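# Sort coloured parcels into matching trays with eight arms

## Task

Move every parcel into the tray whose colour matches it, so that it lies flat on that tray's bottom surface.

## Robot and tools

Robots: eight identical i2rt Big YAM arms, arm1 to arm8. Each has six revolute joints, a two-finger gripper and a wrist camera (arm1_cam_wrist ... arm8_cam_wrist). Eight fixed room cameras, cam_arm1 ... cam_arm8, belong to no robot. The hand reaches about 1.0 m from the joint1 axis. Foot (base_link) positions in metres: arm1 (-2.151, -0.606, 0.766), arm2 (-0.854, -0.623, 0.797), arm3 (0.435, -0.612, 0.752), arm4 (1.688, -0.612, 0.754), arm5 (2.165, 0.644, 0.790), arm6 (0.850, 0.628, 0.817), arm7 (-0.424, 0.615, 0.799), arm8 (-1.661, 0.655, 0.757). Each foot faces along its own +x, which is yawed per arm (arm1 quat_wxyz=(+0.978, -0.005, -0.003, -0.210), arm2 (+0.324, 0, 0, +0.946), arm3 (+0.301, -0.002, -0.004, +0.954), arm4 (+0.889, -0.002, +0.008, +0.458), arm5 (+0.130, -0.001, -0.003, +0.991), arm6 (+0.953, 0, 0, -0.304), arm7 (+0.949, +0.001, +0.001, -0.314), arm8 (+0.464, 0, 0, -0.886)). Table tops under the arms sit at z=+0.720.

Frame: one shared scene frame, metres, origin on the floor, +z up. The 'hand' point lies between the finger pads, roughly 1 cm short of the tips. Fingers point along the hand's +z; they open and close along its y. Quaternions are written w, x, y, z.

move: keys arm1 ... arm8 and cameras. Each arm gets its own object; an arm left out receives nothing new but may still be driving toward an older target. Inside an arm's object:
- joints: absolute targets by name. joint1_rad -2.879..2.879 (yaw about the foot, positive counter-clockwise from above, 0 = along the foot's +x); joint2_rad 0..3.141 (shoulder, 0 = upper arm back and level, positive raises then brings it forward); joint3_rad 0..3.019 (elbow, 0 = folded); joint4_rad -1.692..1.57 (hand pitch, positive tips fingers up); joint5_rad -1.57..1.57 (hand sideways, positive to the arm's right); joint6_rad -2.094..2.094 (roll, positive clockwise seen from behind); gripper_m 0..0.093, the fingertip gap in metres. Radians for the joints.
- target: seven numbers [x, y, z, qw, qx, qy, qz], an absolute hand pose in the scene frame, same format as the printed 'hand' line. The hand travels a straight line toward it starting from its current hand_target. When target is present, joints may contain only gripper_m.
- speed: top speed of that path, 0.002 to 0.5 m/s, default 0.25; rotation capped at twice that value in rad/s. Only valid with target.
All commands in one call begin together; all hand paths finish together, paced by the slowest. A path lasts 0.5 to 10 s; an action at most 15 s. Paths ignore obstacles and other arms. Each control step limits the commanded pose to 100 mm and 20 degrees from the measured hand, so hands lag, stray, may overshoot speed near full stretch, and often stop a centimetre or more off. Joints move at different rates, so joint moves can sweep wide arcs. cameras: list of camera names; omitted, null or ["all"] gives all, [] gives none; an unknown name invalidates the call.

wait: seconds 0 to 10, optional cameras; commands nothing and returns state and pictures. zoom_image: camera plus region [x0, y0, x1, y1] in pixels of that camera's latest 672x504 image, top-left origin, at most 504x504; the camera must have been in the latest pictures. finished_scene: scene = the current scene number; irreversible, and the result must hold with no robot help.

Results: per arm joint_positions, Joint velocities (rad/s, gripper m/s; 'within noise' means at rest), joint torques (N m, arm joints only, include gravity, offset and noisy; numbers 3 and 4 flip sign beyond ±28), hand and hand_target poses (hand_target = pose at the held joint targets; printed hand can be off at long reach), joint_status and hand_status. The 'move' line lists commanded arms with 'done' or their worst status. 'as last shown' marks arms not named, with unchanged lines repeated and status 'not commanded'. 'pictures' gives image order; images may trail the state slightly. Status words: off_target (stopped short, maybe still pushing); time_out (arm holds a nearby target and keeps pushing; on_its_own lists joints still heading there; send the reported position to relax it); not_followed, 'joint command not followed' or 'pose unreachable' (a self/arm-collision or reach check withheld the motion; the gripper part still runs; the arm may keep trying). on_its_own's 'held at' is a target, not a reading. A target very close to the current reading may not move a joint. A refused call, or a stop during one, cancels the remaining move, wait and finished_scene calls of that reply; invalid calls do not.

Gripper: gripping a hard part at full force reads up to 0.005 m below its width (some read up to 0.002 wider). Closed on nothing reads 0.000 to 0.003. Force rises sharply from about 0.005 m under the first-touch reading; soft items crush further with smaller targets. Release by commanding well above the reading.

Heat: holding loads, stretched poses or pushing against something heats motors. MOTOR HOT appears at 85 °C; at 100 °C an OVER-TEMPERATURE FAULT drops the arm and its grip for 30 to 60 s or more; affected keys then say limit_stop_at_motor_heat, and targets must be resent.

The simulation keeps running while you think; robots hold their last command. Cameras follow OpenCV conventions with the listed K, D and T_world_to_cam; room cameras may have shifted up to 2.3 degrees and 9 mm, wrist camera poses depend on joint readings.

Avoid: any firm contact between robots (including one gripper closing on another's fingers; fingers, housings and wrist cameras can meet despite the check), hard impacts, knocking objects out of the work area, dropping parcels, releasing them while moving, slamming, and sustained hard pushing. Loose objects may occasionally get nudged by outside pushes.

Each tool is called after "Call:" by a JSON object that holds its "name" and its "arguments".

## Session

Call:
{"name": "move", "arguments": {}}

Scene clock: 0.00 s.
Joint torques (N m): no reading
Heat: arm1: hottest joint1_rad 32 °C; arm2: hottest joint2_rad 29 °C; arm3: hottest joint1_rad 31 °C; arm4: hottest gripper 32 °C; arm5: hottest joint6_rad 30 °C; arm6: hottest joint2_rad 30 °C; arm7: hottest joint5_rad 29 °C; arm8: hottest joint1_rad 31 °C.
Joint velocities: within noise
arm1.joint_positions: joint1_rad=-0.028 joint2_rad=+0.521 joint3_rad=+1.431 joint4_rad=-1.508 joint5_rad=+0.032 joint6_rad=-0.133 gripper_m=+0.09396
arm1.joint_status: not commanded
arm1.hand: x=-2.0073 y=-0.6778 z=+1.3083 quat_wxyz=(-0.446, -0.145, -0.870, +0.152) (m; scene frame)
arm1.hand_target: x=-2.0101 y=-0.6764 z=+1.3161 quat_wxyz=(-0.454, -0.145, -0.865, +0.155) (m; scene frame)
arm1.hand_status: not commanded
arm2.joint_positions: joint1_rad=+0.020 joint2_rad=+0.528 joint3_rad=+1.425 joint4_rad=-1.340 joint5_rad=+0.175 joint6_rad=+0.036 gripper_m=+0.09396
arm2.joint_status: not commanded
arm2.hand: x=-0.9859 y=-0.4872 z=+1.3715 quat_wxyz=(-0.230, +0.778, -0.324, -0.487) (m; scene frame)
arm2.hand_target: x=-0.9833 y=-0.4891 z=+1.3817 quat_wxyz=(-0.232, +0.772, -0.322, -0.497) (m; scene frame)
arm2.hand_status: not commanded
arm3.joint_positions: joint1_rad=+0.084 joint2_rad=+0.623 joint3_rad=+1.443 joint4_rad=-1.225 joint5_rad=+0.214 joint6_rad=-0.288 gripper_m=+0.09396
arm3.joint_status: not commanded
arm3.hand: x=+0.2458 y=-0.4641 z=+1.3420 quat_wxyz=(-0.302, +0.818, -0.155, -0.465) (m; scene frame)
arm3.hand_target: x=+0.2487 y=-0.4659 z=+1.3553 quat_wxyz=(-0.306, +0.809, -0.155, -0.477) (m; scene frame)
arm3.hand_status: not commanded
arm4.joint_positions: joint1_rad=+0.299 joint2_rad=+0.615 joint3_rad=+1.406 joint4_rad=-1.263 joint5_rad=-0.166 joint6_rad=-0.115 gripper_m=+0.09396
arm4.joint_status: not commanded
arm4.hand: x=+1.7423 y=-0.3720 z=+1.3161 quat_wxyz=(-0.394, +0.570, -0.636, -0.340) (m; scene frame)
arm4.hand_target: x=+1.7413 y=-0.3753 z=+1.3284 quat_wxyz=(-0.404, +0.566, -0.630, -0.346) (m; scene frame)
arm4.hand_status: not commanded
arm5.joint_positions: joint1_rad=-0.422 joint2_rad=+0.625 joint3_rad=+1.427 joint4_rad=-1.371 joint5_rad=+0.120 joint6_rad=-0.097 gripper_m=+0.09396
arm5.joint_status: not commanded
arm5.hand: x=+2.0004 y=+0.7998 z=+1.3402 quat_wxyz=(-0.234, +0.830, -0.279, -0.422) (m; scene frame)
arm5.hand_target: x=+2.0022 y=+0.7982 z=+1.3527 quat_wxyz=(-0.238, +0.823, -0.277, -0.434) (m; scene frame)
arm5.hand_status: not commanded
arm6.joint_positions: joint1_rad=+0.075 joint2_rad=+0.549 joint3_rad=+1.411 joint4_rad=-1.315 joint5_rad=-0.143 joint6_rad=+0.201 gripper_m=+0.09396
arm6.joint_status: not commanded
arm6.hand: x=+1.0364 y=+0.5443 z=+1.3862 quat_wxyz=(-0.531, -0.272, -0.802, +0.030) (m; scene frame)
arm6.hand_target: x=+1.0336 y=+0.5460 z=+1.3993 quat_wxyz=(-0.544, -0.268, -0.794, +0.033) (m; scene frame)
arm6.hand_status: not commanded
arm7.joint_positions: joint1_rad=-0.146 joint2_rad=+0.496 joint3_rad=+1.379 joint4_rad=-1.460 joint5_rad=-0.022 joint6_rad=+0.046 gripper_m=+0.09396
arm7.joint_status: not commanded
arm7.hand: x=-0.3012 y=+0.4957 z=+1.3304 quat_wxyz=(-0.447, -0.351, -0.807, +0.162) (m; scene frame)
arm7.hand_target: x=-0.3031 y=+0.4977 z=+1.3404 quat_wxyz=(-0.457, -0.348, -0.801, +0.166) (m; scene frame)
arm7.hand_status: not commanded
arm8.joint_positions: joint1_rad=-0.237 joint2_rad=+0.447 joint3_rad=+1.428 joint4_rad=-1.458 joint5_rad=-0.190 joint6_rad=-0.420 gripper_m=+0.09396
arm8.joint_status: not commanded
arm8.hand: x=-1.7428 y=+0.5401 z=+1.3190 quat_wxyz=(-0.160, -0.687, -0.503, +0.499) (m; scene frame)
arm8.hand_target: x=-1.7406 y=+0.5420 z=+1.3271 quat_wxyz=(-0.161, -0.682, -0.500, +0.508) (m; scene frame)
arm8.hand_status: not commanded
pictures: arm1_cam_wrist, arm2_cam_wrist, arm3_cam_wrist, arm4_cam_wrist, arm5_cam_wrist, arm6_cam_wrist, arm7_cam_wrist, arm8_cam_wrist, cam_arm1, cam_arm2, cam_arm3, cam_arm4, cam_arm5, cam_arm6, cam_arm7, cam_arm8

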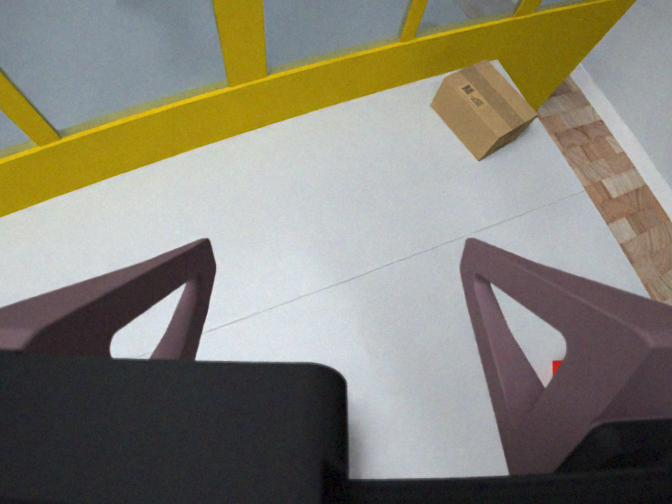

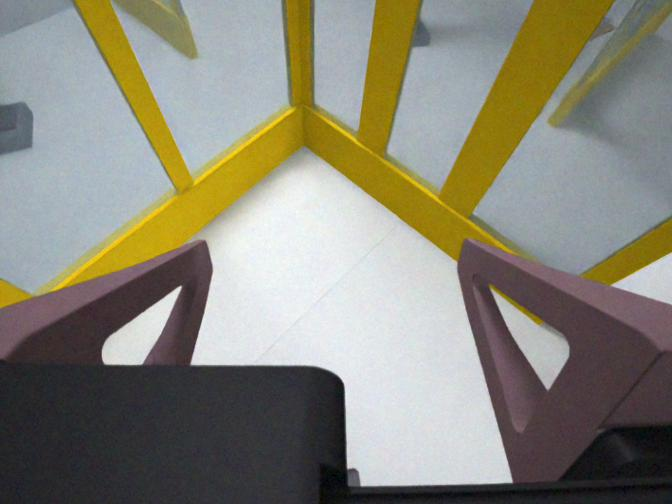

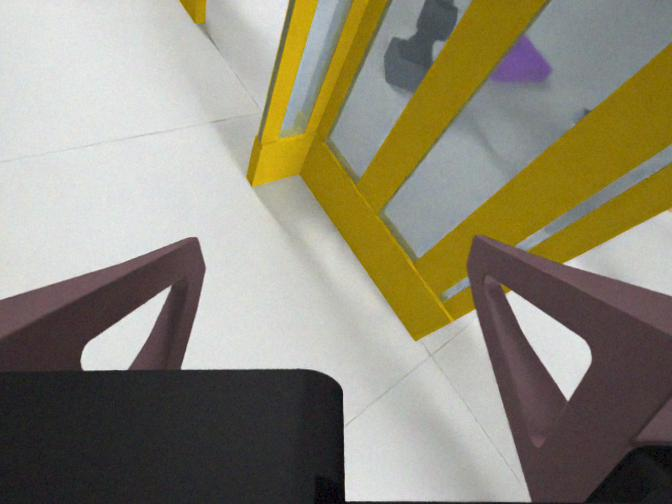

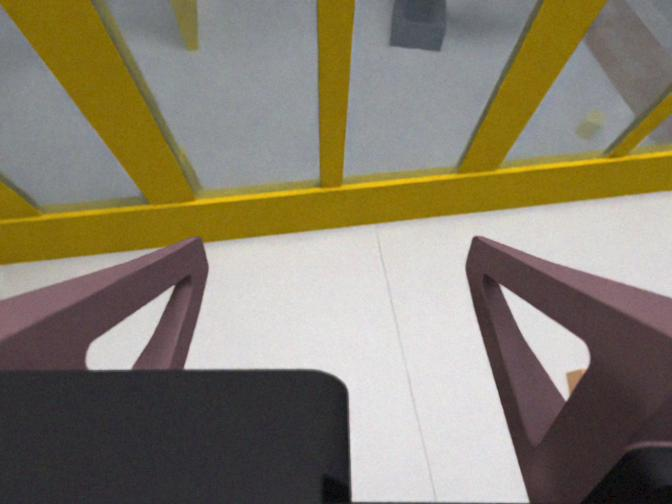

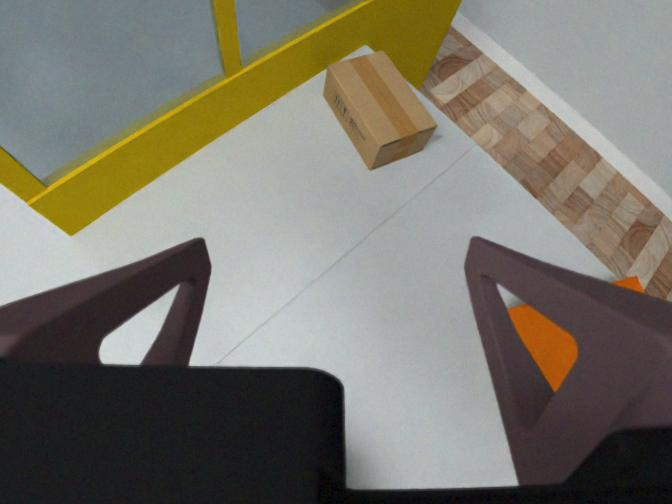

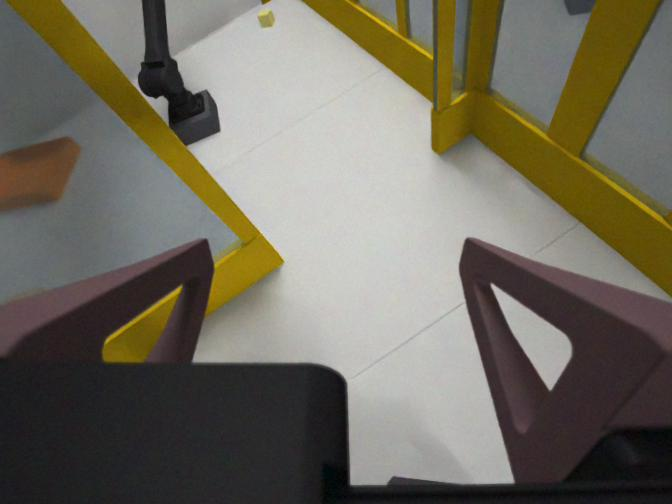

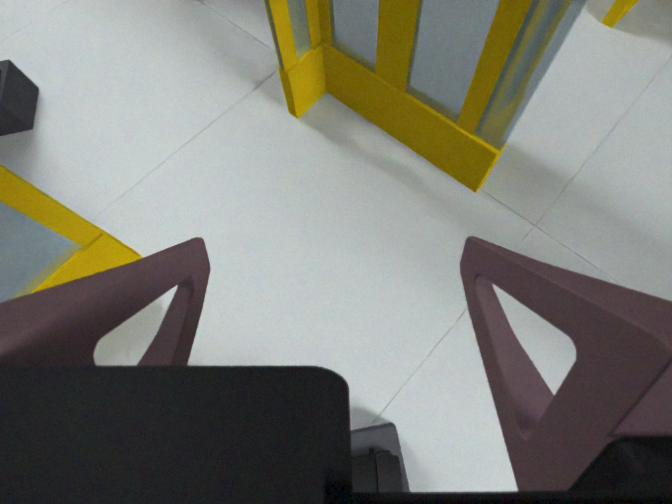

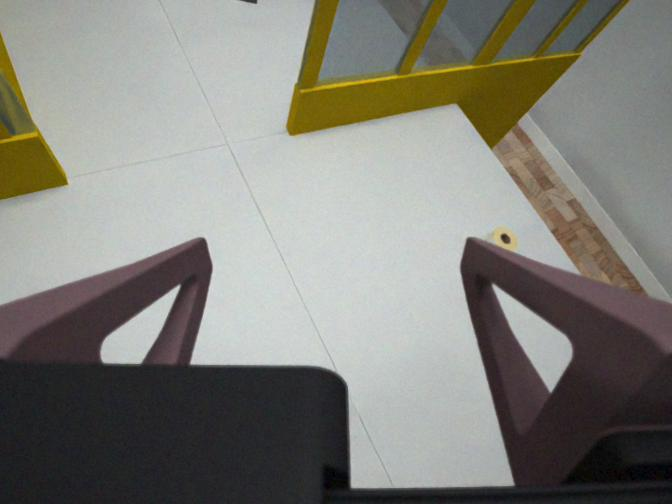

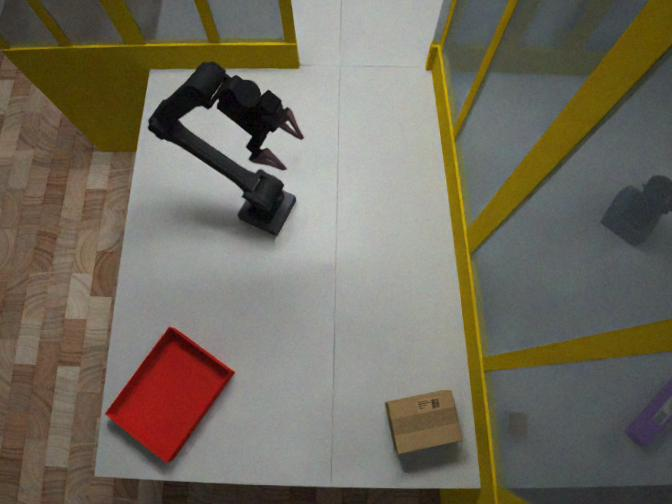

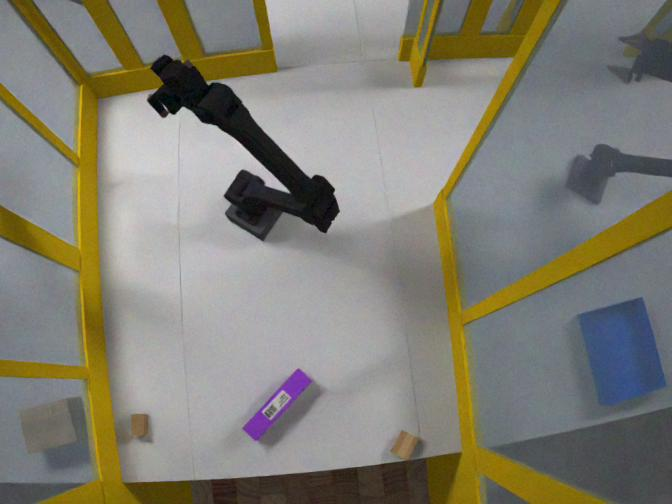

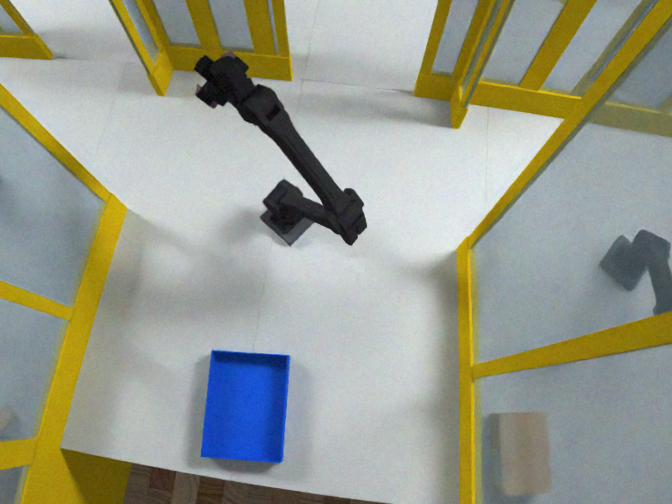

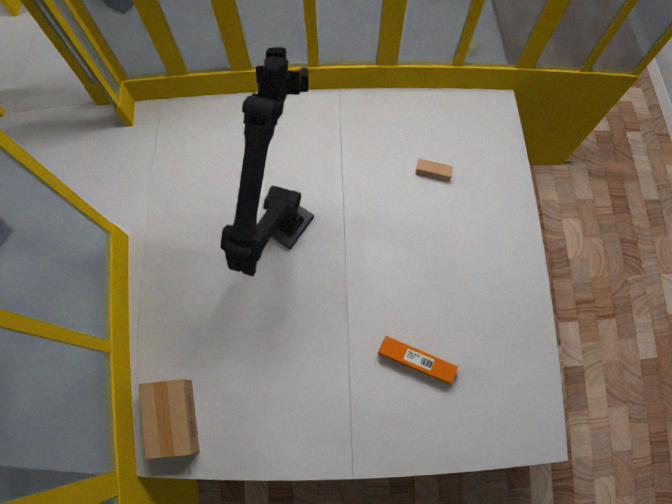

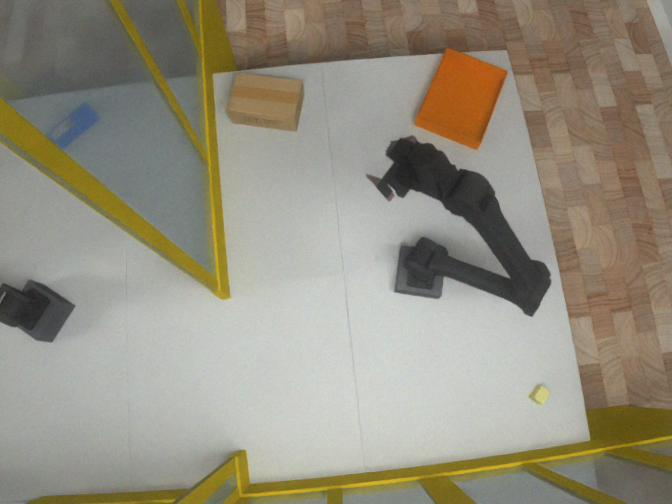

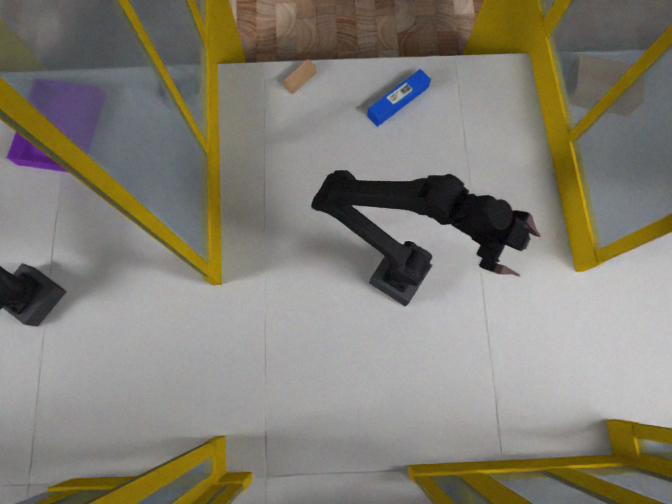

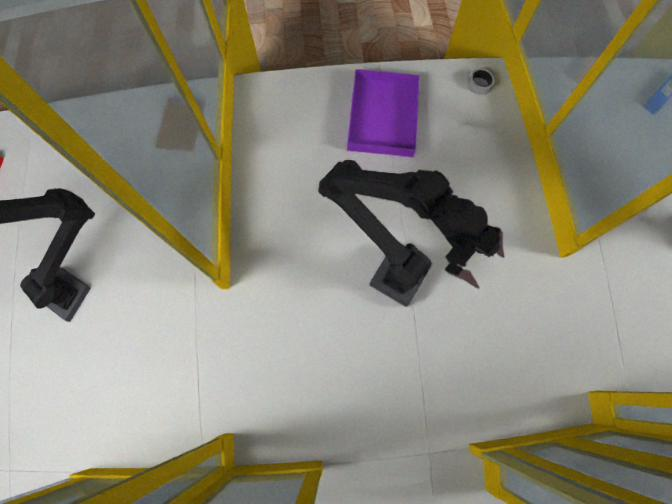

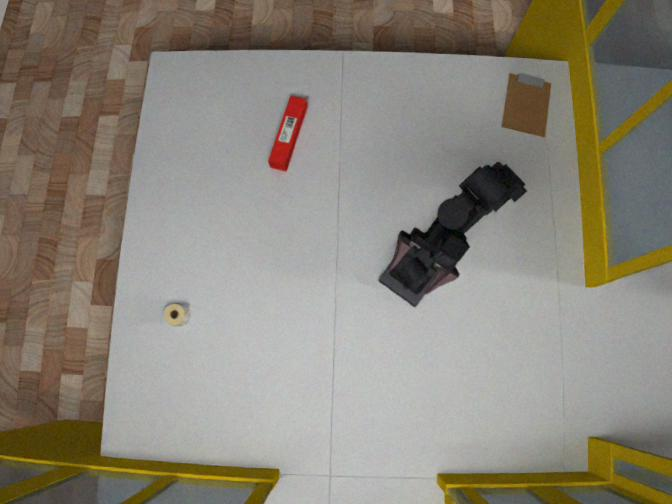

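Call:
{"name": "zoom_image", "arguments": {"camera": "cam_arm8", "region": [220, 70, 360, 190]}}

Call:
{"name": "zoom_image", "arguments": {"camera": "cam_arm2", "region": [200, 340, 340, 460]}}

Call:
{"name": "zoom_image", "arguments": {"camera": "cam_arm6", "region": [330, 40, 470, 160]}}

Call:
{"name": "zoom_image", "arguments": {"camera": "cam_arm4", "region": [350, 300, 490, 420]}}

Scaled by 3.600.

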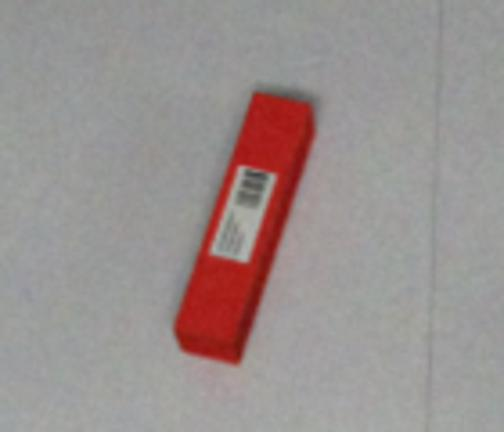

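Scaled by 3.600.

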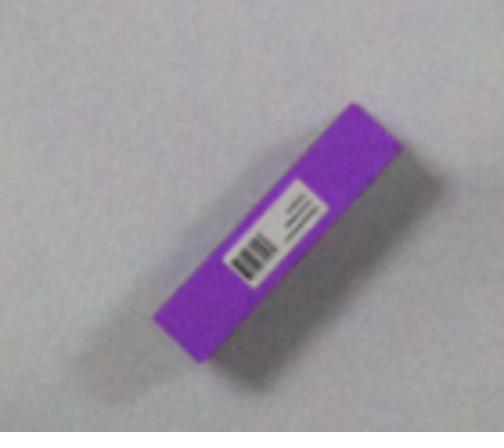

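Scaled by 3.600.

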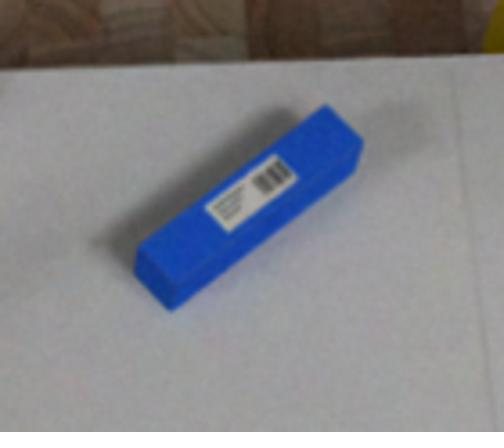

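Scaled by 3.600.

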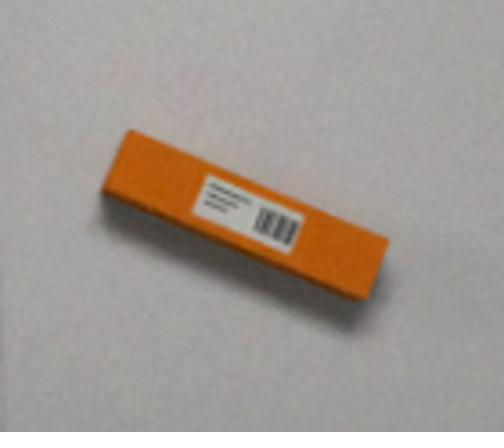

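Call:
{"name": "move", "arguments": {"arm8": {"joints":{"joint1_rad":-1.83}}, "arm2": {"joints":{"joint1_rad":2.248}}, "arm6": {"joints":{"joint1_rad":2.112}}, "arm4": {"joints":{"joint1_rad":-1.82}}, "arm1": {"joints":{"joint1_rad":1.438}}, "arm7": {"joints":{"joint1_rad":-1.054}}, "arm3": {"joints":{"joint1_rad":-2.218}}, "arm5": {"joints":{"joint1_rad":0.67}}, "cameras": ["cam_arm2"]}}

Call:
{"name": "move", "arguments": {"arm8": {"target":[-2.07,1.13,0.98,0,0.636,-0.772,0],"speed":0.5}, "arm2": {"target":[-0.845,-1.27,0.98,0,0.9357,0.3527,0],"speed":0.5}, "arm6": {"target":[0.905,1.37,0.98,0,0.3272,-0.9449,0],"speed":0.5}, "arm4": {"target":[2.13,-1.13,0.98,0,0.2164,0.9763,0],"speed":0.5}, "cameras": ["arm2_cam_wrist","arm4_cam_wrist","arm6_cam_wrist","arm8_cam_wrist"]}}

Scene clock: 175.40 s.
Joint torques (N m): arm1=[2.2 3.96 7.95 1.72 0.09 0.01] | arm2=[0.73 3.72 8.12 2.18 0.06 -0.06] | arm3=[-1.61 0.91 9.89 1.68 -0.06 -0.01] | arm4=[-1.44 2.37 10.8 1.96 -0.12 0.05] | arm5=[-0.32 3.02 7.45 1.85 -0.11 -0.06] | arm6=[0.09 3.66 9.13 1.72 0 -0.12] | arm7=[-1.03 2.26 9.78 1.47 -0.07 0.11] | arm8=[1.26 6.24 8.53 1.4 -0.16 -0.01]
Heat: arm1: hottest joint1_rad 31 °C; arm2: hottest joint3_rad 34 °C; arm3: hottest joint1_rad 30 °C; arm4: hottest joint3_rad 42 °C; arm5: hottest joint3_rad 34 °C; arm6: hottest joint3_rad 31 °C; arm7: hottest joint3_rad 39 °C; arm8: hottest joint1_rad 30 °C.
move: arm1 done; arm2 done; arm3 done; arm4 done; arm5 done; arm6 done; arm7 done; arm8 done
Joint velocities: within noise
arm1.joint_positions: joint1_rad=+1.426 joint2_rad=+0.521 joint3_rad=+1.431 joint4_rad=-1.508 joint5_rad=+0.032 joint6_rad=-0.133 gripper_m=+0.09398
arm1.joint_status: all done
arm1.hand: x=-2.0594 y=-0.4648 z=+1.3059 quat_wxyz=(-0.429, +0.471, -0.749, -0.179) (m; scene frame)
arm1.hand_target: x=-2.0627 y=-0.4662 z=+1.3138 quat_wxyz=(-0.436, +0.473, -0.743, -0.186) (m; scene frame)
arm1.hand_status: not commanded
arm2.joint_positions: joint1_rad=+2.241 joint2_rad=+0.528 joint3_rad=+1.425 joint4_rad=-1.340 joint5_rad=+0.175 joint6_rad=+0.036 gripper_m=+0.09399
arm2.joint_status: all done
arm2.hand: x=-0.8825 y=-0.8111 z=+1.3712 quat_wxyz=(+0.334, +0.636, +0.554, -0.421) (m; scene frame)
arm2.hand_target: x=-0.8813 y=-0.8081 z=+1.3813 quat_wxyz=(+0.343, +0.630, +0.551, -0.427) (m; scene frame)
arm2.hand_status: not commanded
arm3.joint_positions: joint1_rad=-2.205 joint2_rad=+0.623 joint3_rad=+1.443 joint4_rad=-1.225 joint5_rad=+0.214 joint6_rad=-0.288 gripper_m=+0.09398
arm3.joint_status: all done
arm3.hand: x=+0.6683 y=-0.5743 z=+1.3438 quat_wxyz=(-0.552, +0.193, -0.808, +0.077) (m; scene frame)
arm3.hand_target: x=+0.6655 y=-0.5786 z=+1.3570 quat_wxyz=(-0.564, +0.184, -0.801, +0.079) (m; scene frame)
arm3.hand_status: not commanded
arm4.joint_positions: joint1_rad=-1.804 joint2_rad=+0.615 joint3_rad=+1.406 joint4_rad=-1.263 joint5_rad=-0.166 joint6_rad=-0.115 gripper_m=+0.09399
arm4.joint_status: all done
arm4.hand: x=+1.8717 y=-0.7660 z=+1.3185 quat_wxyz=(-0.490, -0.262, -0.811, +0.185) (m; scene frame)
arm4.hand_target: x=+1.8669 y=-0.7660 z=+1.3307 quat_wxyz=(-0.499, -0.265, -0.802, +0.195) (m; scene frame)
arm4.hand_status: not commanded
arm5.joint_positions: joint1_rad=+0.663 joint2_rad=+0.625 joint3_rad=+1.427 joint4_rad=-1.371 joint5_rad=+0.119 joint6_rad=-0.097 gripper_m=+0.09397
arm5.joint_status: all done
arm5.hand: x=+1.9462 y=+0.5715 z=+1.3386 quat_wxyz=(+0.019, +0.857, +0.190, -0.479) (m; scene frame)
arm5.hand_target: x=+1.9488 y=+0.5709 z=+1.3511 quat_wxyz=(+0.023, +0.849, +0.190, -0.492) (m; scene frame)
arm5.hand_status: not commanded
arm6.joint_positions: joint1_rad=+2.102 joint2_rad=+0.549 joint3_rad=+1.411 joint4_rad=-1.315 joint5_rad=-0.143 joint6_rad=+0.201 gripper_m=+0.09399
arm6.joint_status: all done
arm6.hand: x=+0.8440 y=+0.8322 z=+1.3863 quat_wxyz=(-0.307, +0.537, -0.655, -0.435) (m; scene frame)
arm6.hand_target: x=+0.8417 y=+0.8288 z=+1.3993 quat_wxyz=(-0.314, +0.536, -0.645, -0.446) (m; scene frame)
arm6.hand_status: not commanded
arm7.joint_positions: joint1_rad=-1.045 joint2_rad=+0.496 joint3_rad=+1.379 joint4_rad=-1.460 joint5_rad=-0.022 joint6_rad=+0.046 gripper_m=+0.09397
arm7.joint_status: all done
arm7.hand: x=-0.4394 y=+0.4445 z=+1.3303 quat_wxyz=(-0.331, -0.666, -0.575, +0.341) (m; scene frame)
arm7.hand_target: x=-0.4406 y=+0.4474 z=+1.3403 quat_wxyz=(-0.337, -0.664, -0.568, +0.351) (m; scene frame)
arm7.hand_status: not commanded
arm8.joint_positions: joint1_rad=-1.823 joint2_rad=+0.447 joint3_rad=+1.428 joint4_rad=-1.458 joint5_rad=-0.190 joint6_rad=-0.420 gripper_m=+0.09398
arm8.joint_status: all done
arm8.hand: x=-1.7755 y=+0.7392 z=+1.3188 quat_wxyz=(+0.243, -0.841, +0.137, +0.464) (m; scene frame)
arm8.hand_target: x=-1.7731 y=+0.7378 z=+1.3269 quat_wxyz=(+0.250, -0.835, +0.138, +0.470) (m; scene frame)
arm8.hand_status: not commanded
pictures: cam_arm2

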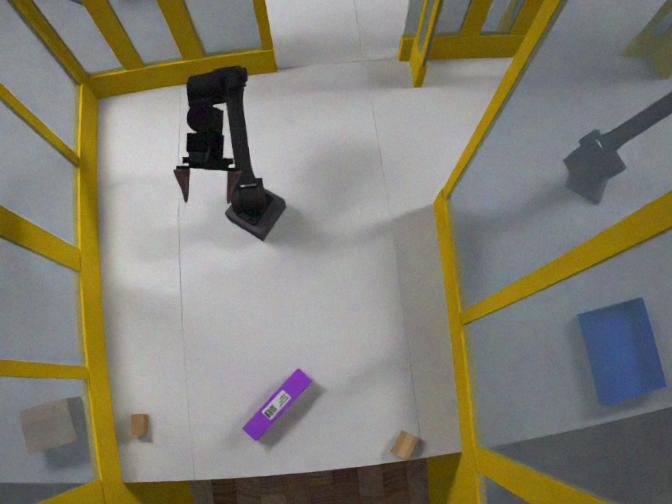

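Scene clock: 178.37 s.
Joint torques (N m): arm1=[2.26 4.13 7.99 1.7 0.12 0.02] | arm2=[-0.21 -23.47 12.16 0.05 -0.07 0.1] | arm3=[-1.61 1.08 9.89 1.69 -0.07 -0.01] | arm4=[0.97 -18.67 15.06 -0.21 -0.02 -0.03] | arm5=[-0.44 3.43 7.42 1.76 -0.1 -0.06] | arm6=[-1.38 -18.61 13.11 -0.16 0.03 0] | arm7=[-1.14 2.32 9.81 1.46 -0.08 0.11] | arm8=[1.44 -18.84 14.28 -0.61 -0.14 0.03]
Heat: arm1: hottest joint1_rad 31 °C; arm2: hottest joint3_rad 34 °C; arm3: hottest joint1_rad 30 °C; arm4: hottest joint3_rad 42 °C; arm5: hottest joint3_rad 34 °C; arm6: hottest joint3_rad 32 °C; arm7: hottest joint3_rad 39 °C; arm8: hottest joint3_rad 31 °C.
move: arm2 off_target; arm4 off_target; arm6 off_target; arm8 off_target
Joint velocities: within noise
arm1, arm3, arm5, arm7: as last shown
arm2.joint_positions: joint1_rad=+2.251 joint2_rad=+2.067 joint3_rad=+2.019 joint4_rad=-1.557 joint5_rad=+0.003 joint6_rad=+0.849 gripper_m=+0.09399
arm2.joint_status: not commanded
arm2.hand: x=-0.8430 y=-1.2581 z=+0.9637 quat_wxyz=(-0.017, +0.932, +0.362, +0.004) (m; scene frame)
arm2.hand_target: x=-0.8452 y=-1.2691 z=+0.9801 quat_wxyz=(+0.000, +0.936, +0.353, +0.000) (m; scene frame)
arm2.hand_status: off_target (0.020 m and 2.3 deg from the pose sent, 0.604 m and 75.5 deg at the start)
arm3.hand_target: x=+0.6655 y=-0.5785 z=+1.3570 quat_wxyz=(-0.564, +0.184, -0.801, +0.079) (m; scene frame)
arm4.joint_positions: joint1_rad=-1.841 joint2_rad=+2.159 joint3_rad=+2.286 joint4_rad=-1.684 joint5_rad=-0.018 joint6_rad=-0.427 gripper_m=+0.09399
arm4.joint_status: not commanded
arm4.hand: x=+2.1148 y=-1.1285 z=+0.9639 quat_wxyz=(-0.006, -0.229, -0.973, +0.003) (m; scene frame)
arm4.hand_target: x=+2.1290 y=-1.1289 z=+0.9794 quat_wxyz=(-0.020, -0.217, -0.976, +0.015) (m; scene frame)
arm4.hand_status: off_target (0.022 m and 1.7 deg from the pose sent, 0.560 m and 64.0 deg at the start; a joint's target at an end of its range on 28 of 89 steps)
arm6.joint_positions: joint1_rad=+2.125 joint2_rad=+2.407 joint3_rad=+2.572 joint4_rad=-1.698 joint5_rad=+0.002 joint6_rad=+0.822 gripper_m=+0.09399
arm6.joint_status: not commanded
arm6.hand: x=+0.8980 y=+1.3610 z=+0.9680 quat_wxyz=(-0.008, +0.336, -0.942, -0.017) (m; scene frame)
arm6.hand_target: x=+0.9051 y=+1.3686 z=+0.9797 quat_wxyz=(-0.014, +0.327, -0.944, -0.032) (m; scene frame)
arm6.hand_status: off_target (0.017 m and 2.4 deg from the pose sent, 0.677 m and 74.8 deg at the start; a joint's target at an end of its range on 24 of 89 steps)
arm8.joint_positions: joint1_rad=-1.819 joint2_rad=+1.991 joint3_rad=+2.022 joint4_rad=-1.623 joint5_rad=+0.004 joint6_rad=+0.896 gripper_m=+0.09398
arm8.joint_status: not commanded
arm8.hand: x=-2.0641 y=+1.1199 z=+0.9717 quat_wxyz=(+0.002, -0.641, +0.768, -0.011) (m; scene frame)
arm8.hand_target: x=-2.0696 y=+1.1296 z=+0.9799 quat_wxyz=(+0.000, -0.636, +0.772, +0.001) (m; scene frame)
arm8.hand_status: off_target (0.014 m and 1.5 deg from the pose sent, 0.595 m and 100.4 deg at the start)
pictures: arm2_cam_wrist, arm4_cam_wrist, arm6_cam_wrist, arm8_cam_wrist
camera_calibration:
arm2_cam_wrist: T_world_to_cam=[[-0.670663, 0.740619, 0.0411677, 0.325559], [0.609471, 0.518569, 0.599693, 0.592724], [0.422796, 0.427282, -0.799171, 1.78468], [0, 0, 0, 1]] pos_world=[-0.897464, -1.31105, 1.05741]
arm4_cam_wrist: T_world_to_cam=[[-0.433414, -0.901068, 0.015101, -0.117426], [-0.736409, 0.363773, 0.570413, 1.42278], [-0.519474, 0.236105, -0.821219, 2.2815], [0, 0, 0, 1]] pos_world=[2.18204, -1.16205, 1.06382]
arm6_cam_wrist: T_world_to_cam=[[0.638395, -0.769474, -0.0190039, 0.491021], [-0.634595, -0.540143, 0.552752, 0.775811], [-0.435594, -0.340815, -0.833129, 1.78576], [0, 0, 0, 1]] pos_world=[0.956726, 1.40549, 1.06827]
arm8_cam_wrist: T_world_to_cam=[[0.982866, -0.184122, 0.00854059, 2.22763], [-0.152347, -0.785419, 0.599923, -0.0135451], [-0.103751, -0.590945, -0.800012, 1.34556], [0, 0, 0, 1]] pos_world=[-2.05193, 1.19467, 1.06556]

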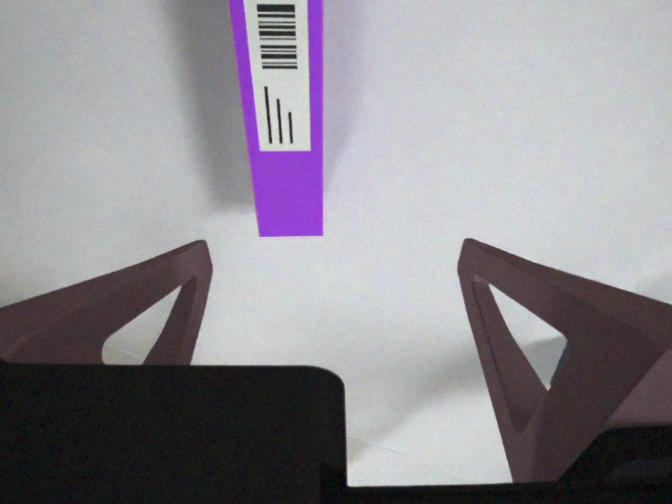

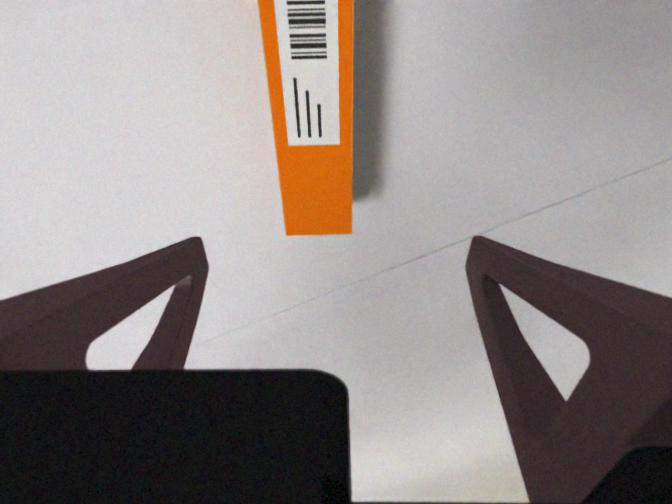

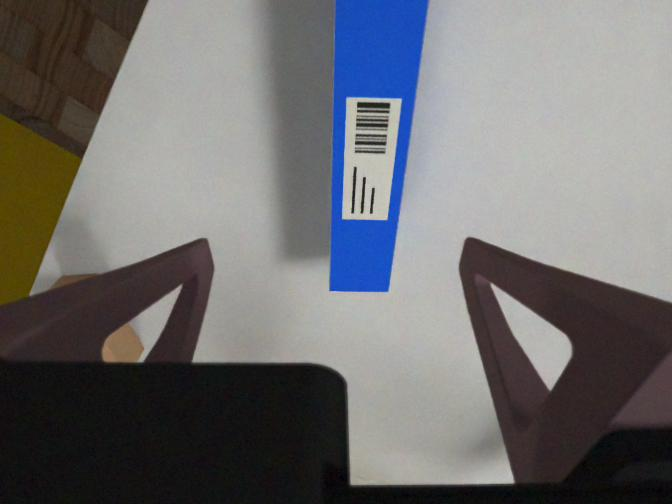

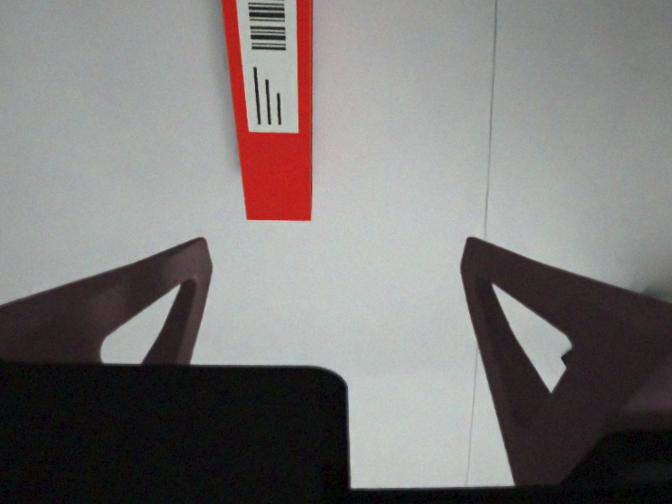

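Call:
{"name": "move", "arguments": {"arm8": {"target":[-2.114,1.155,0.875,0,0.6225,-0.7826,0],"speed":0.3}, "arm2": {"target":[-0.826,-1.295,0.88,0,0.9367,0.3502,0],"speed":0.3}, "arm6": {"target":[0.886,1.318,0.875,0,0.3272,-0.9449,0],"speed":0.3}, "arm4": {"target":[2.149,-1.128,0.88,0,0.213,0.977,0],"speed":0.3}, "cameras": ["arm2_cam_wrist","arm4_cam_wrist","arm6_cam_wrist","arm8_cam_wrist","cam_arm6"]}}

Scene clock: 229.60 s.
Joint torques (N m): arm1=[2.14 4.48 7.91 1.65 0.09 0.02] | arm2=[0.38 -26.29 8.91 0.87 -0.05 0.1] | arm3=[-1.67 0.97 9.91 1.69 -0.06 -0.01] | arm4=[0.56 -19.25 11.03 0.65 -0.05 0.11] | arm5=[-0.09 3.14 7.45 1.76 -0.08 -0.04] | arm6=[0.15 -20.07 8.83 0.43 0.08 0.01] | arm7=[-1.2 2.08 9.81 1.48 -0.08 0.1] | arm8=[2.37 -22.53 13.9 -0.02 -0.13 0.06]
Heat: arm1: hottest joint3_rad 32 °C; arm2: hottest joint3_rad 41 °C; arm3: hottest joint1_rad 30 °C; arm4: hottest joint3_rad 46 °C; arm5: hottest joint3_rad 35 °C; arm6: hottest joint2_rad 37 °C; arm7: hottest joint3_rad 40 °C; arm8: hottest joint2_rad 36 °C.
move: arm2 off_target; arm4 done; arm6 off_target; arm8 off_target
Joint velocities: within noise
arm1, arm3, arm5, arm7: as last shown
arm2.joint_positions: joint1_rad=+2.272 joint2_rad=+2.195 joint3_rad=+1.991 joint4_rad=-1.397 joint5_rad=+0.003 joint6_rad=+0.883 gripper_m=+0.09399
arm2.joint_status: not commanded
arm2.hand: x=-0.8282 y=-1.2875 z=+0.8717 quat_wxyz=(-0.015, +0.934, +0.356, +0.003) (m; scene frame)
arm2.hand_target: x=-0.8259 y=-1.2948 z=+0.8800 quat_wxyz=(+0.000, +0.937, +0.350, +0.000) (m; scene frame)
arm2.hand_status: off_target (0.011 m and 1.9 deg from the pose sent, 0.093 m and 2.5 deg at the start)
arm4.joint_positions: joint1_rad=-1.811 joint2_rad=+2.229 joint3_rad=+2.199 joint4_rad=-1.548 joint5_rad=-0.017 joint6_rad=-0.426 gripper_m=+0.09399
arm4.joint_status: not commanded
arm4.hand: x=+2.1399 y=-1.1291 z=+0.8850 quat_wxyz=(+0.002, -0.215, -0.977, -0.003) (m; scene frame)
arm4.hand_target: x=+2.1489 y=-1.1279 z=+0.8800 quat_wxyz=(+0.000, -0.213, -0.977, +0.000) (m; scene frame)
arm4.hand_status: done (0.010 m and 0.5 deg from the pose sent, 0.091 m and 2.0 deg at the start)
arm6.joint_positions: joint1_rad=+2.128 joint2_rad=+2.288 joint3_rad=+2.056 joint4_rad=-1.384 joint5_rad=+0.000 joint6_rad=+0.844 gripper_m=+0.09399
arm6.joint_status: not commanded
arm6.hand: x=+0.8920 y=+1.3097 z=+0.8551 quat_wxyz=(+0.008, +0.327, -0.945, +0.021) (m; scene frame)
arm6.hand_target: x=+0.8861 y=+1.3176 z=+0.8749 quat_wxyz=(+0.000, +0.327, -0.945, +0.000) (m; scene frame)
arm6.hand_status: off_target (0.022 m and 2.5 deg from the pose sent, 0.103 m and 2.4 deg at the start)
arm8.joint_positions: joint1_rad=-1.804 joint2_rad=+2.176 joint3_rad=+2.025 joint4_rad=-1.474 joint5_rad=+0.003 joint6_rad=+0.956 gripper_m=+0.09398
arm8.joint_status: not commanded
arm8.hand: x=-2.0996 y=+1.1450 z=+0.8575 quat_wxyz=(+0.003, -0.623, +0.781, -0.027) (m; scene frame)
arm8.hand_target: x=-2.1133 y=+1.1542 z=+0.8755 quat_wxyz=(+0.000, -0.623, +0.783, +0.000) (m; scene frame)
arm8.hand_status: off_target (0.025 m and 3.1 deg from the pose sent, 0.114 m and 3.0 deg at the start)
pictures: arm2_cam_wrist, arm4_cam_wrist, arm6_cam_wrist, arm8_cam_wrist, cam_arm6
camera_calibration:
arm2_cam_wrist: T_world_to_cam=[[-0.661579, 0.748911, 0.0380322, 0.381931], [0.616111, 0.513953, 0.596875, 0.656033], [0.427459, 0.418312, -0.801432, 1.71181], [0, 0, 0, 1]] pos_world=[-0.883239, -1.33927, 0.965802]
arm4_cam_wrist: T_world_to_cam=[[-0.406919, -0.913433, 0.00753361, -0.169894], [-0.738529, 0.333834, 0.585773, 1.44368], [-0.537579, 0.232798, -0.81044, 2.25531], [0, 0, 0, 1]] pos_world=[2.20948, -1.16217, 0.983405]
arm6_cam_wrist: T_world_to_cam=[[0.623938, -0.780461, 0.0397765, 0.430212], [-0.640201, -0.481292, 0.598749, 0.69528], [-0.448156, -0.399047, -0.799949, 1.73072], [0, 0, 0, 1]] pos_world=[0.952327, 1.36104, 0.95108]
arm8_cam_wrist: T_world_to_cam=[[0.973253, -0.226913, 0.0359073, 2.27341], [-0.200604, -0.763213, 0.614218, -0.0696768], [-0.111969, -0.604992, -0.788319, 1.25424], [0, 0, 0, 1]] pos_world=[-2.08614, 1.22149, 0.949909]

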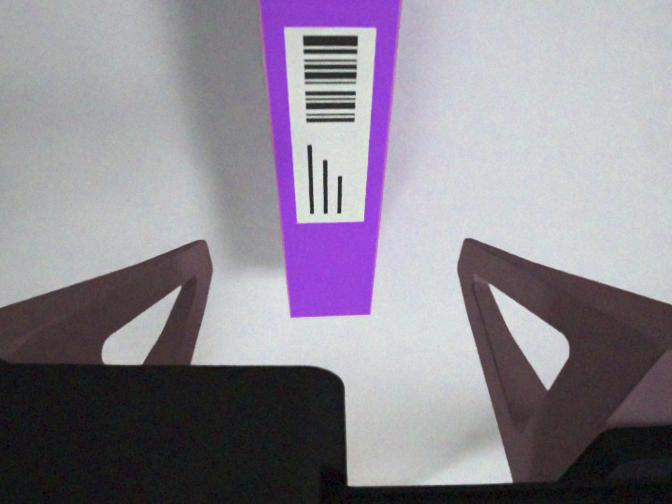

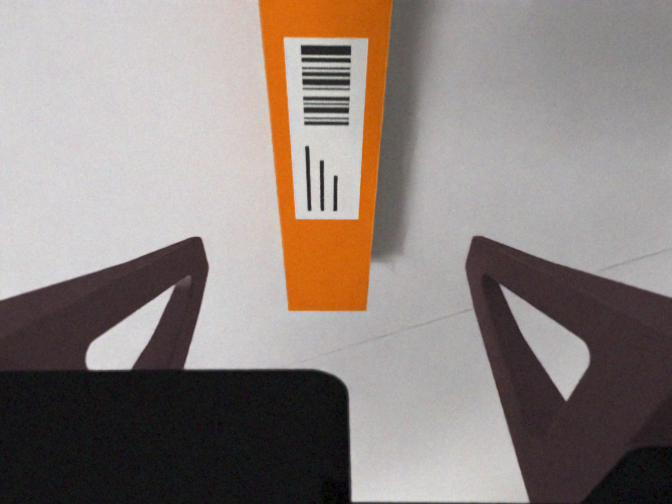

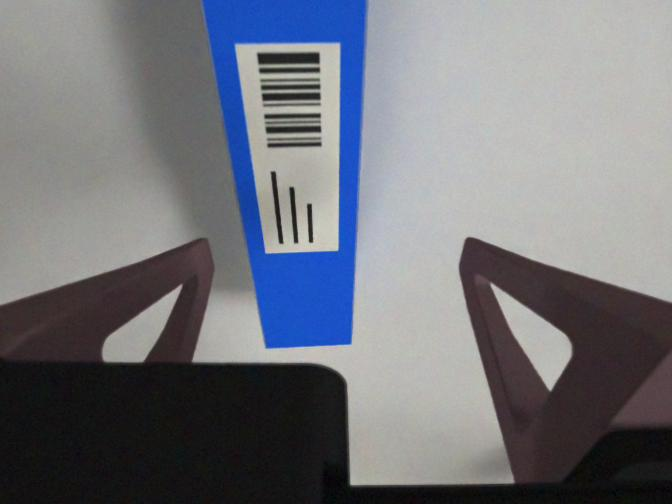

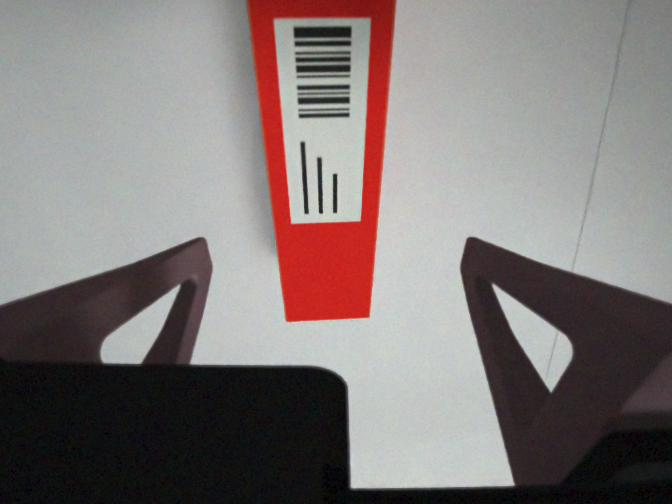

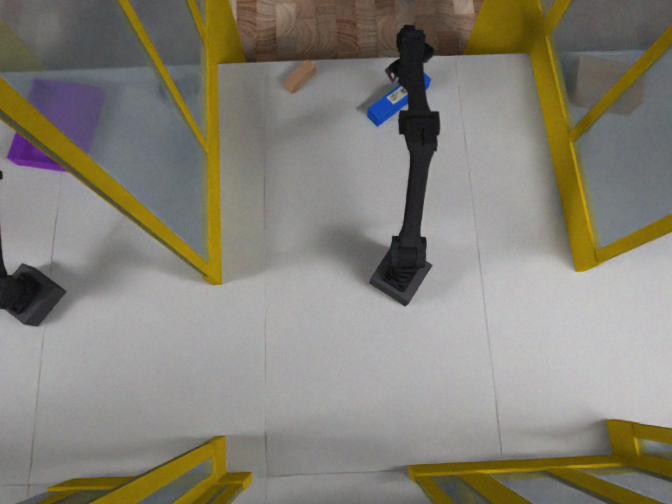

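Call:
{"name": "move", "arguments": {"arm8": {"target":[-2.123,1.140,0.764,0,0.6225,-0.7826,0],"speed":0.2}, "arm2": {"target":[-0.811,-1.287,0.756,0,0.9367,0.3502,0],"speed":0.2}, "arm6": {"target":[0.852,1.316,0.767,0,0.3272,-0.9449,0],"speed":0.2}, "arm4": {"target":[2.1375,-1.115,0.75,0,0.213,0.977,0],"speed":0.2}, "cameras": ["arm2_cam_wrist","arm4_cam_wrist","arm6_cam_wrist","arm8_cam_wrist"]}}

Scene clock: 262.30 s.
Joint torques (N m): arm1=[2.26 4.48 7.92 1.81 0.09 0.01] | arm2=[0.56 -25.52 7.72 0.91 -0.05 0.11] | arm3=[-1.61 0.91 9.89 1.66 -0.07 -0.01] | arm4=[0.85 -18.32 9.44 0.75 -0.05 0.11] | arm5=[0.15 3.02 7.49 1.77 -0.09 -0.05] | arm6=[-0.15 -18.55 8.25 0.51 0.09 0.01] | arm7=[-0.97 2.49 9.78 1.48 -0.07 0.1] | arm8=[2.32 -21.36 9.2 0.2 -0.11 0.03]
Heat: arm1: hottest joint3_rad 32 °C; arm2: hottest joint3_rad 39 °C; arm3: hottest joint1_rad 30 °C; arm4: hottest joint3_rad 45 °C; arm5: hottest joint3_rad 35 °C; arm6: hottest joint2_rad 36 °C; arm7: hottest joint3_rad 40 °C; arm8: hottest joint3_rad 41 °C.
move: arm2 done; arm4 off_target; arm6 done; arm8 off_target
Joint velocities: within noise
arm1, arm3, arm5, arm7: as last shown
arm2.joint_positions: joint1_rad=+2.293 joint2_rad=+2.284 joint3_rad=+1.831 joint4_rad=-1.131 joint5_rad=+0.003 joint6_rad=+0.906 gripper_m=+0.09399
arm2.joint_status: not commanded
arm2.hand: x=-0.8145 y=-1.2826 z=+0.7557 quat_wxyz=(-0.008, +0.935, +0.355, +0.001) (m; scene frame)
arm2.hand_target: x=-0.8111 y=-1.2870 z=+0.7561 quat_wxyz=(+0.000, +0.937, +0.350, +0.000) (m; scene frame)
arm2.hand_status: done (0.006 m and 1.1 deg from the pose sent, 0.117 m and 1.9 deg at the start)
arm4.joint_positions: joint1_rad=-1.811 joint2_rad=+2.247 joint3_rad=+1.912 joint4_rad=-1.223 joint5_rad=-0.017 joint6_rad=-0.424 gripper_m=+0.09399
arm4.joint_status: not commanded
arm4.hand: x=+2.1310 y=-1.1216 z=+0.7656 quat_wxyz=(-0.006, -0.216, -0.976, +0.003) (m; scene frame)
arm4.hand_target: x=+2.1372 y=-1.1148 z=+0.7503 quat_wxyz=(+0.000, -0.213, -0.977, +0.000) (m; scene frame)
arm4.hand_status: off_target (0.018 m and 0.8 deg from the pose sent, 0.136 m and 0.5 deg at the start)
arm6.joint_positions: joint1_rad=+2.181 joint2_rad=+2.357 joint3_rad=+1.934 joint4_rad=-1.168 joint5_rad=+0.000 joint6_rad=+0.893 gripper_m=+0.09399
arm6.joint_status: not commanded
arm6.hand: x=+0.8561 y=+1.3095 z=+0.7648 quat_wxyz=(+0.003, +0.329, -0.944, +0.009) (m; scene frame)
arm6.hand_target: x=+0.8520 y=+1.3158 z=+0.7670 quat_wxyz=(+0.000, +0.327, -0.945, +0.000) (m; scene frame)
arm6.hand_status: done (0.008 m and 1.1 deg from the pose sent, 0.097 m and 2.5 deg at the start)
arm8.joint_positions: joint1_rad=-1.780 joint2_rad=+2.224 joint3_rad=+1.889 joint4_rad=-1.230 joint5_rad=+0.003 joint6_rad=+0.981 gripper_m=+0.09398
arm8.joint_status: not commanded
arm8.hand: x=-2.1186 y=+1.1421 z=+0.7755 quat_wxyz=(+0.001, -0.623, +0.782, +0.003) (m; scene frame)
arm8.hand_target: x=-2.1228 y=+1.1399 z=+0.7642 quat_wxyz=(+0.000, -0.622, +0.783, +0.000) (m; scene frame)
arm8.hand_status: off_target (0.012 m and 0.4 deg from the pose sent, 0.096 m and 3.2 deg at the start)
pictures: arm2_cam_wrist, arm4_cam_wrist, arm6_cam_wrist, arm8_cam_wrist
camera_calibration:
arm2_cam_wrist: T_world_to_cam=[[-0.660152, 0.750676, 0.0261525, 0.404177], [0.616951, 0.522036, 0.588939, 0.731474], [0.42845, 0.404925, -0.807754, 1.59941], [0, 0, 0, 1]] pos_world=[-0.869735, -1.3329, 0.850569]
arm4_cam_wrist: T_world_to_cam=[[-0.409189, -0.912308, 0.0160903, -0.166263], [-0.745371, 0.344382, 0.570809, 1.54233], [-0.526295, 0.221576, -0.820925, 2.12348], [0, 0, 0, 1]] pos_world=[2.19916, -1.15335, 0.865517]
arm6_cam_wrist: T_world_to_cam=[[0.626533, -0.779085, 0.0219816, 0.465607], [-0.639984, -0.498163, 0.585025, 0.758604], [-0.444834, -0.380605, -0.810718, 1.62364], [0, 0, 0, 1]] pos_world=[0.916026, 1.35862, 0.862277]
arm8_cam_wrist: T_world_to_cam=[[0.973437, -0.228547, -0.0136824, 2.33498], [-0.177209, -0.78992, 0.587046, 0.075798], [-0.144976, -0.569028, -0.809438, 1.09097], [0, 0, 0, 1]] pos_world=[-2.10136, 1.21432, 0.870526]

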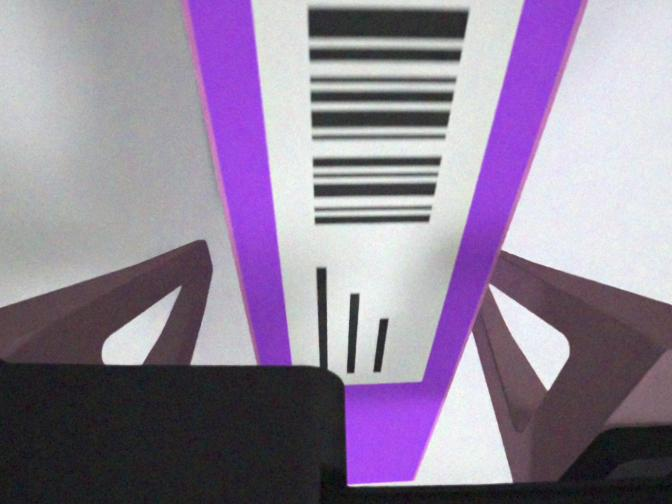

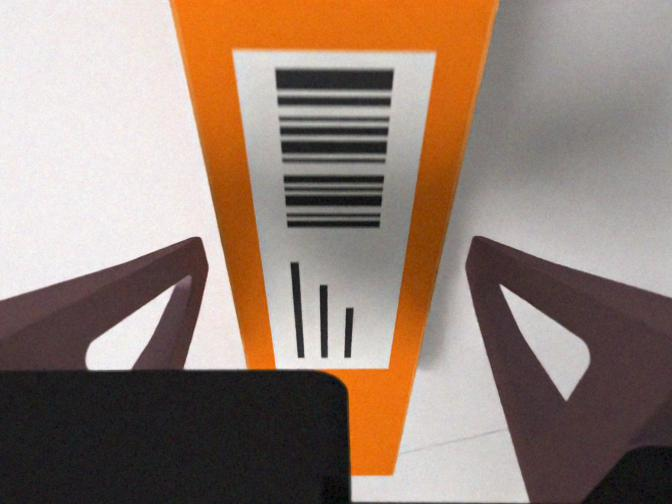

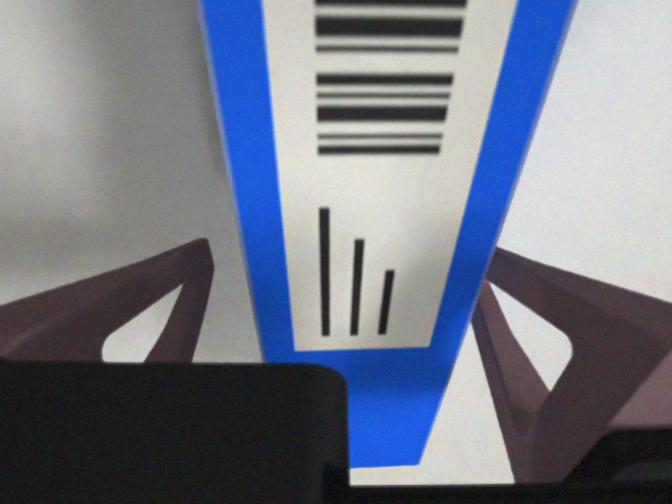

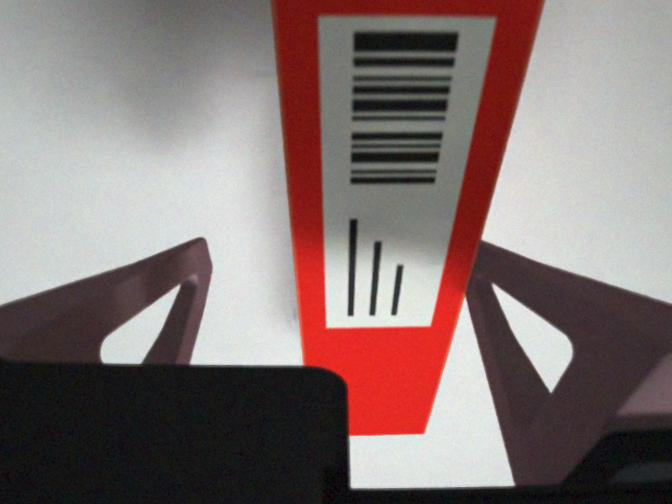

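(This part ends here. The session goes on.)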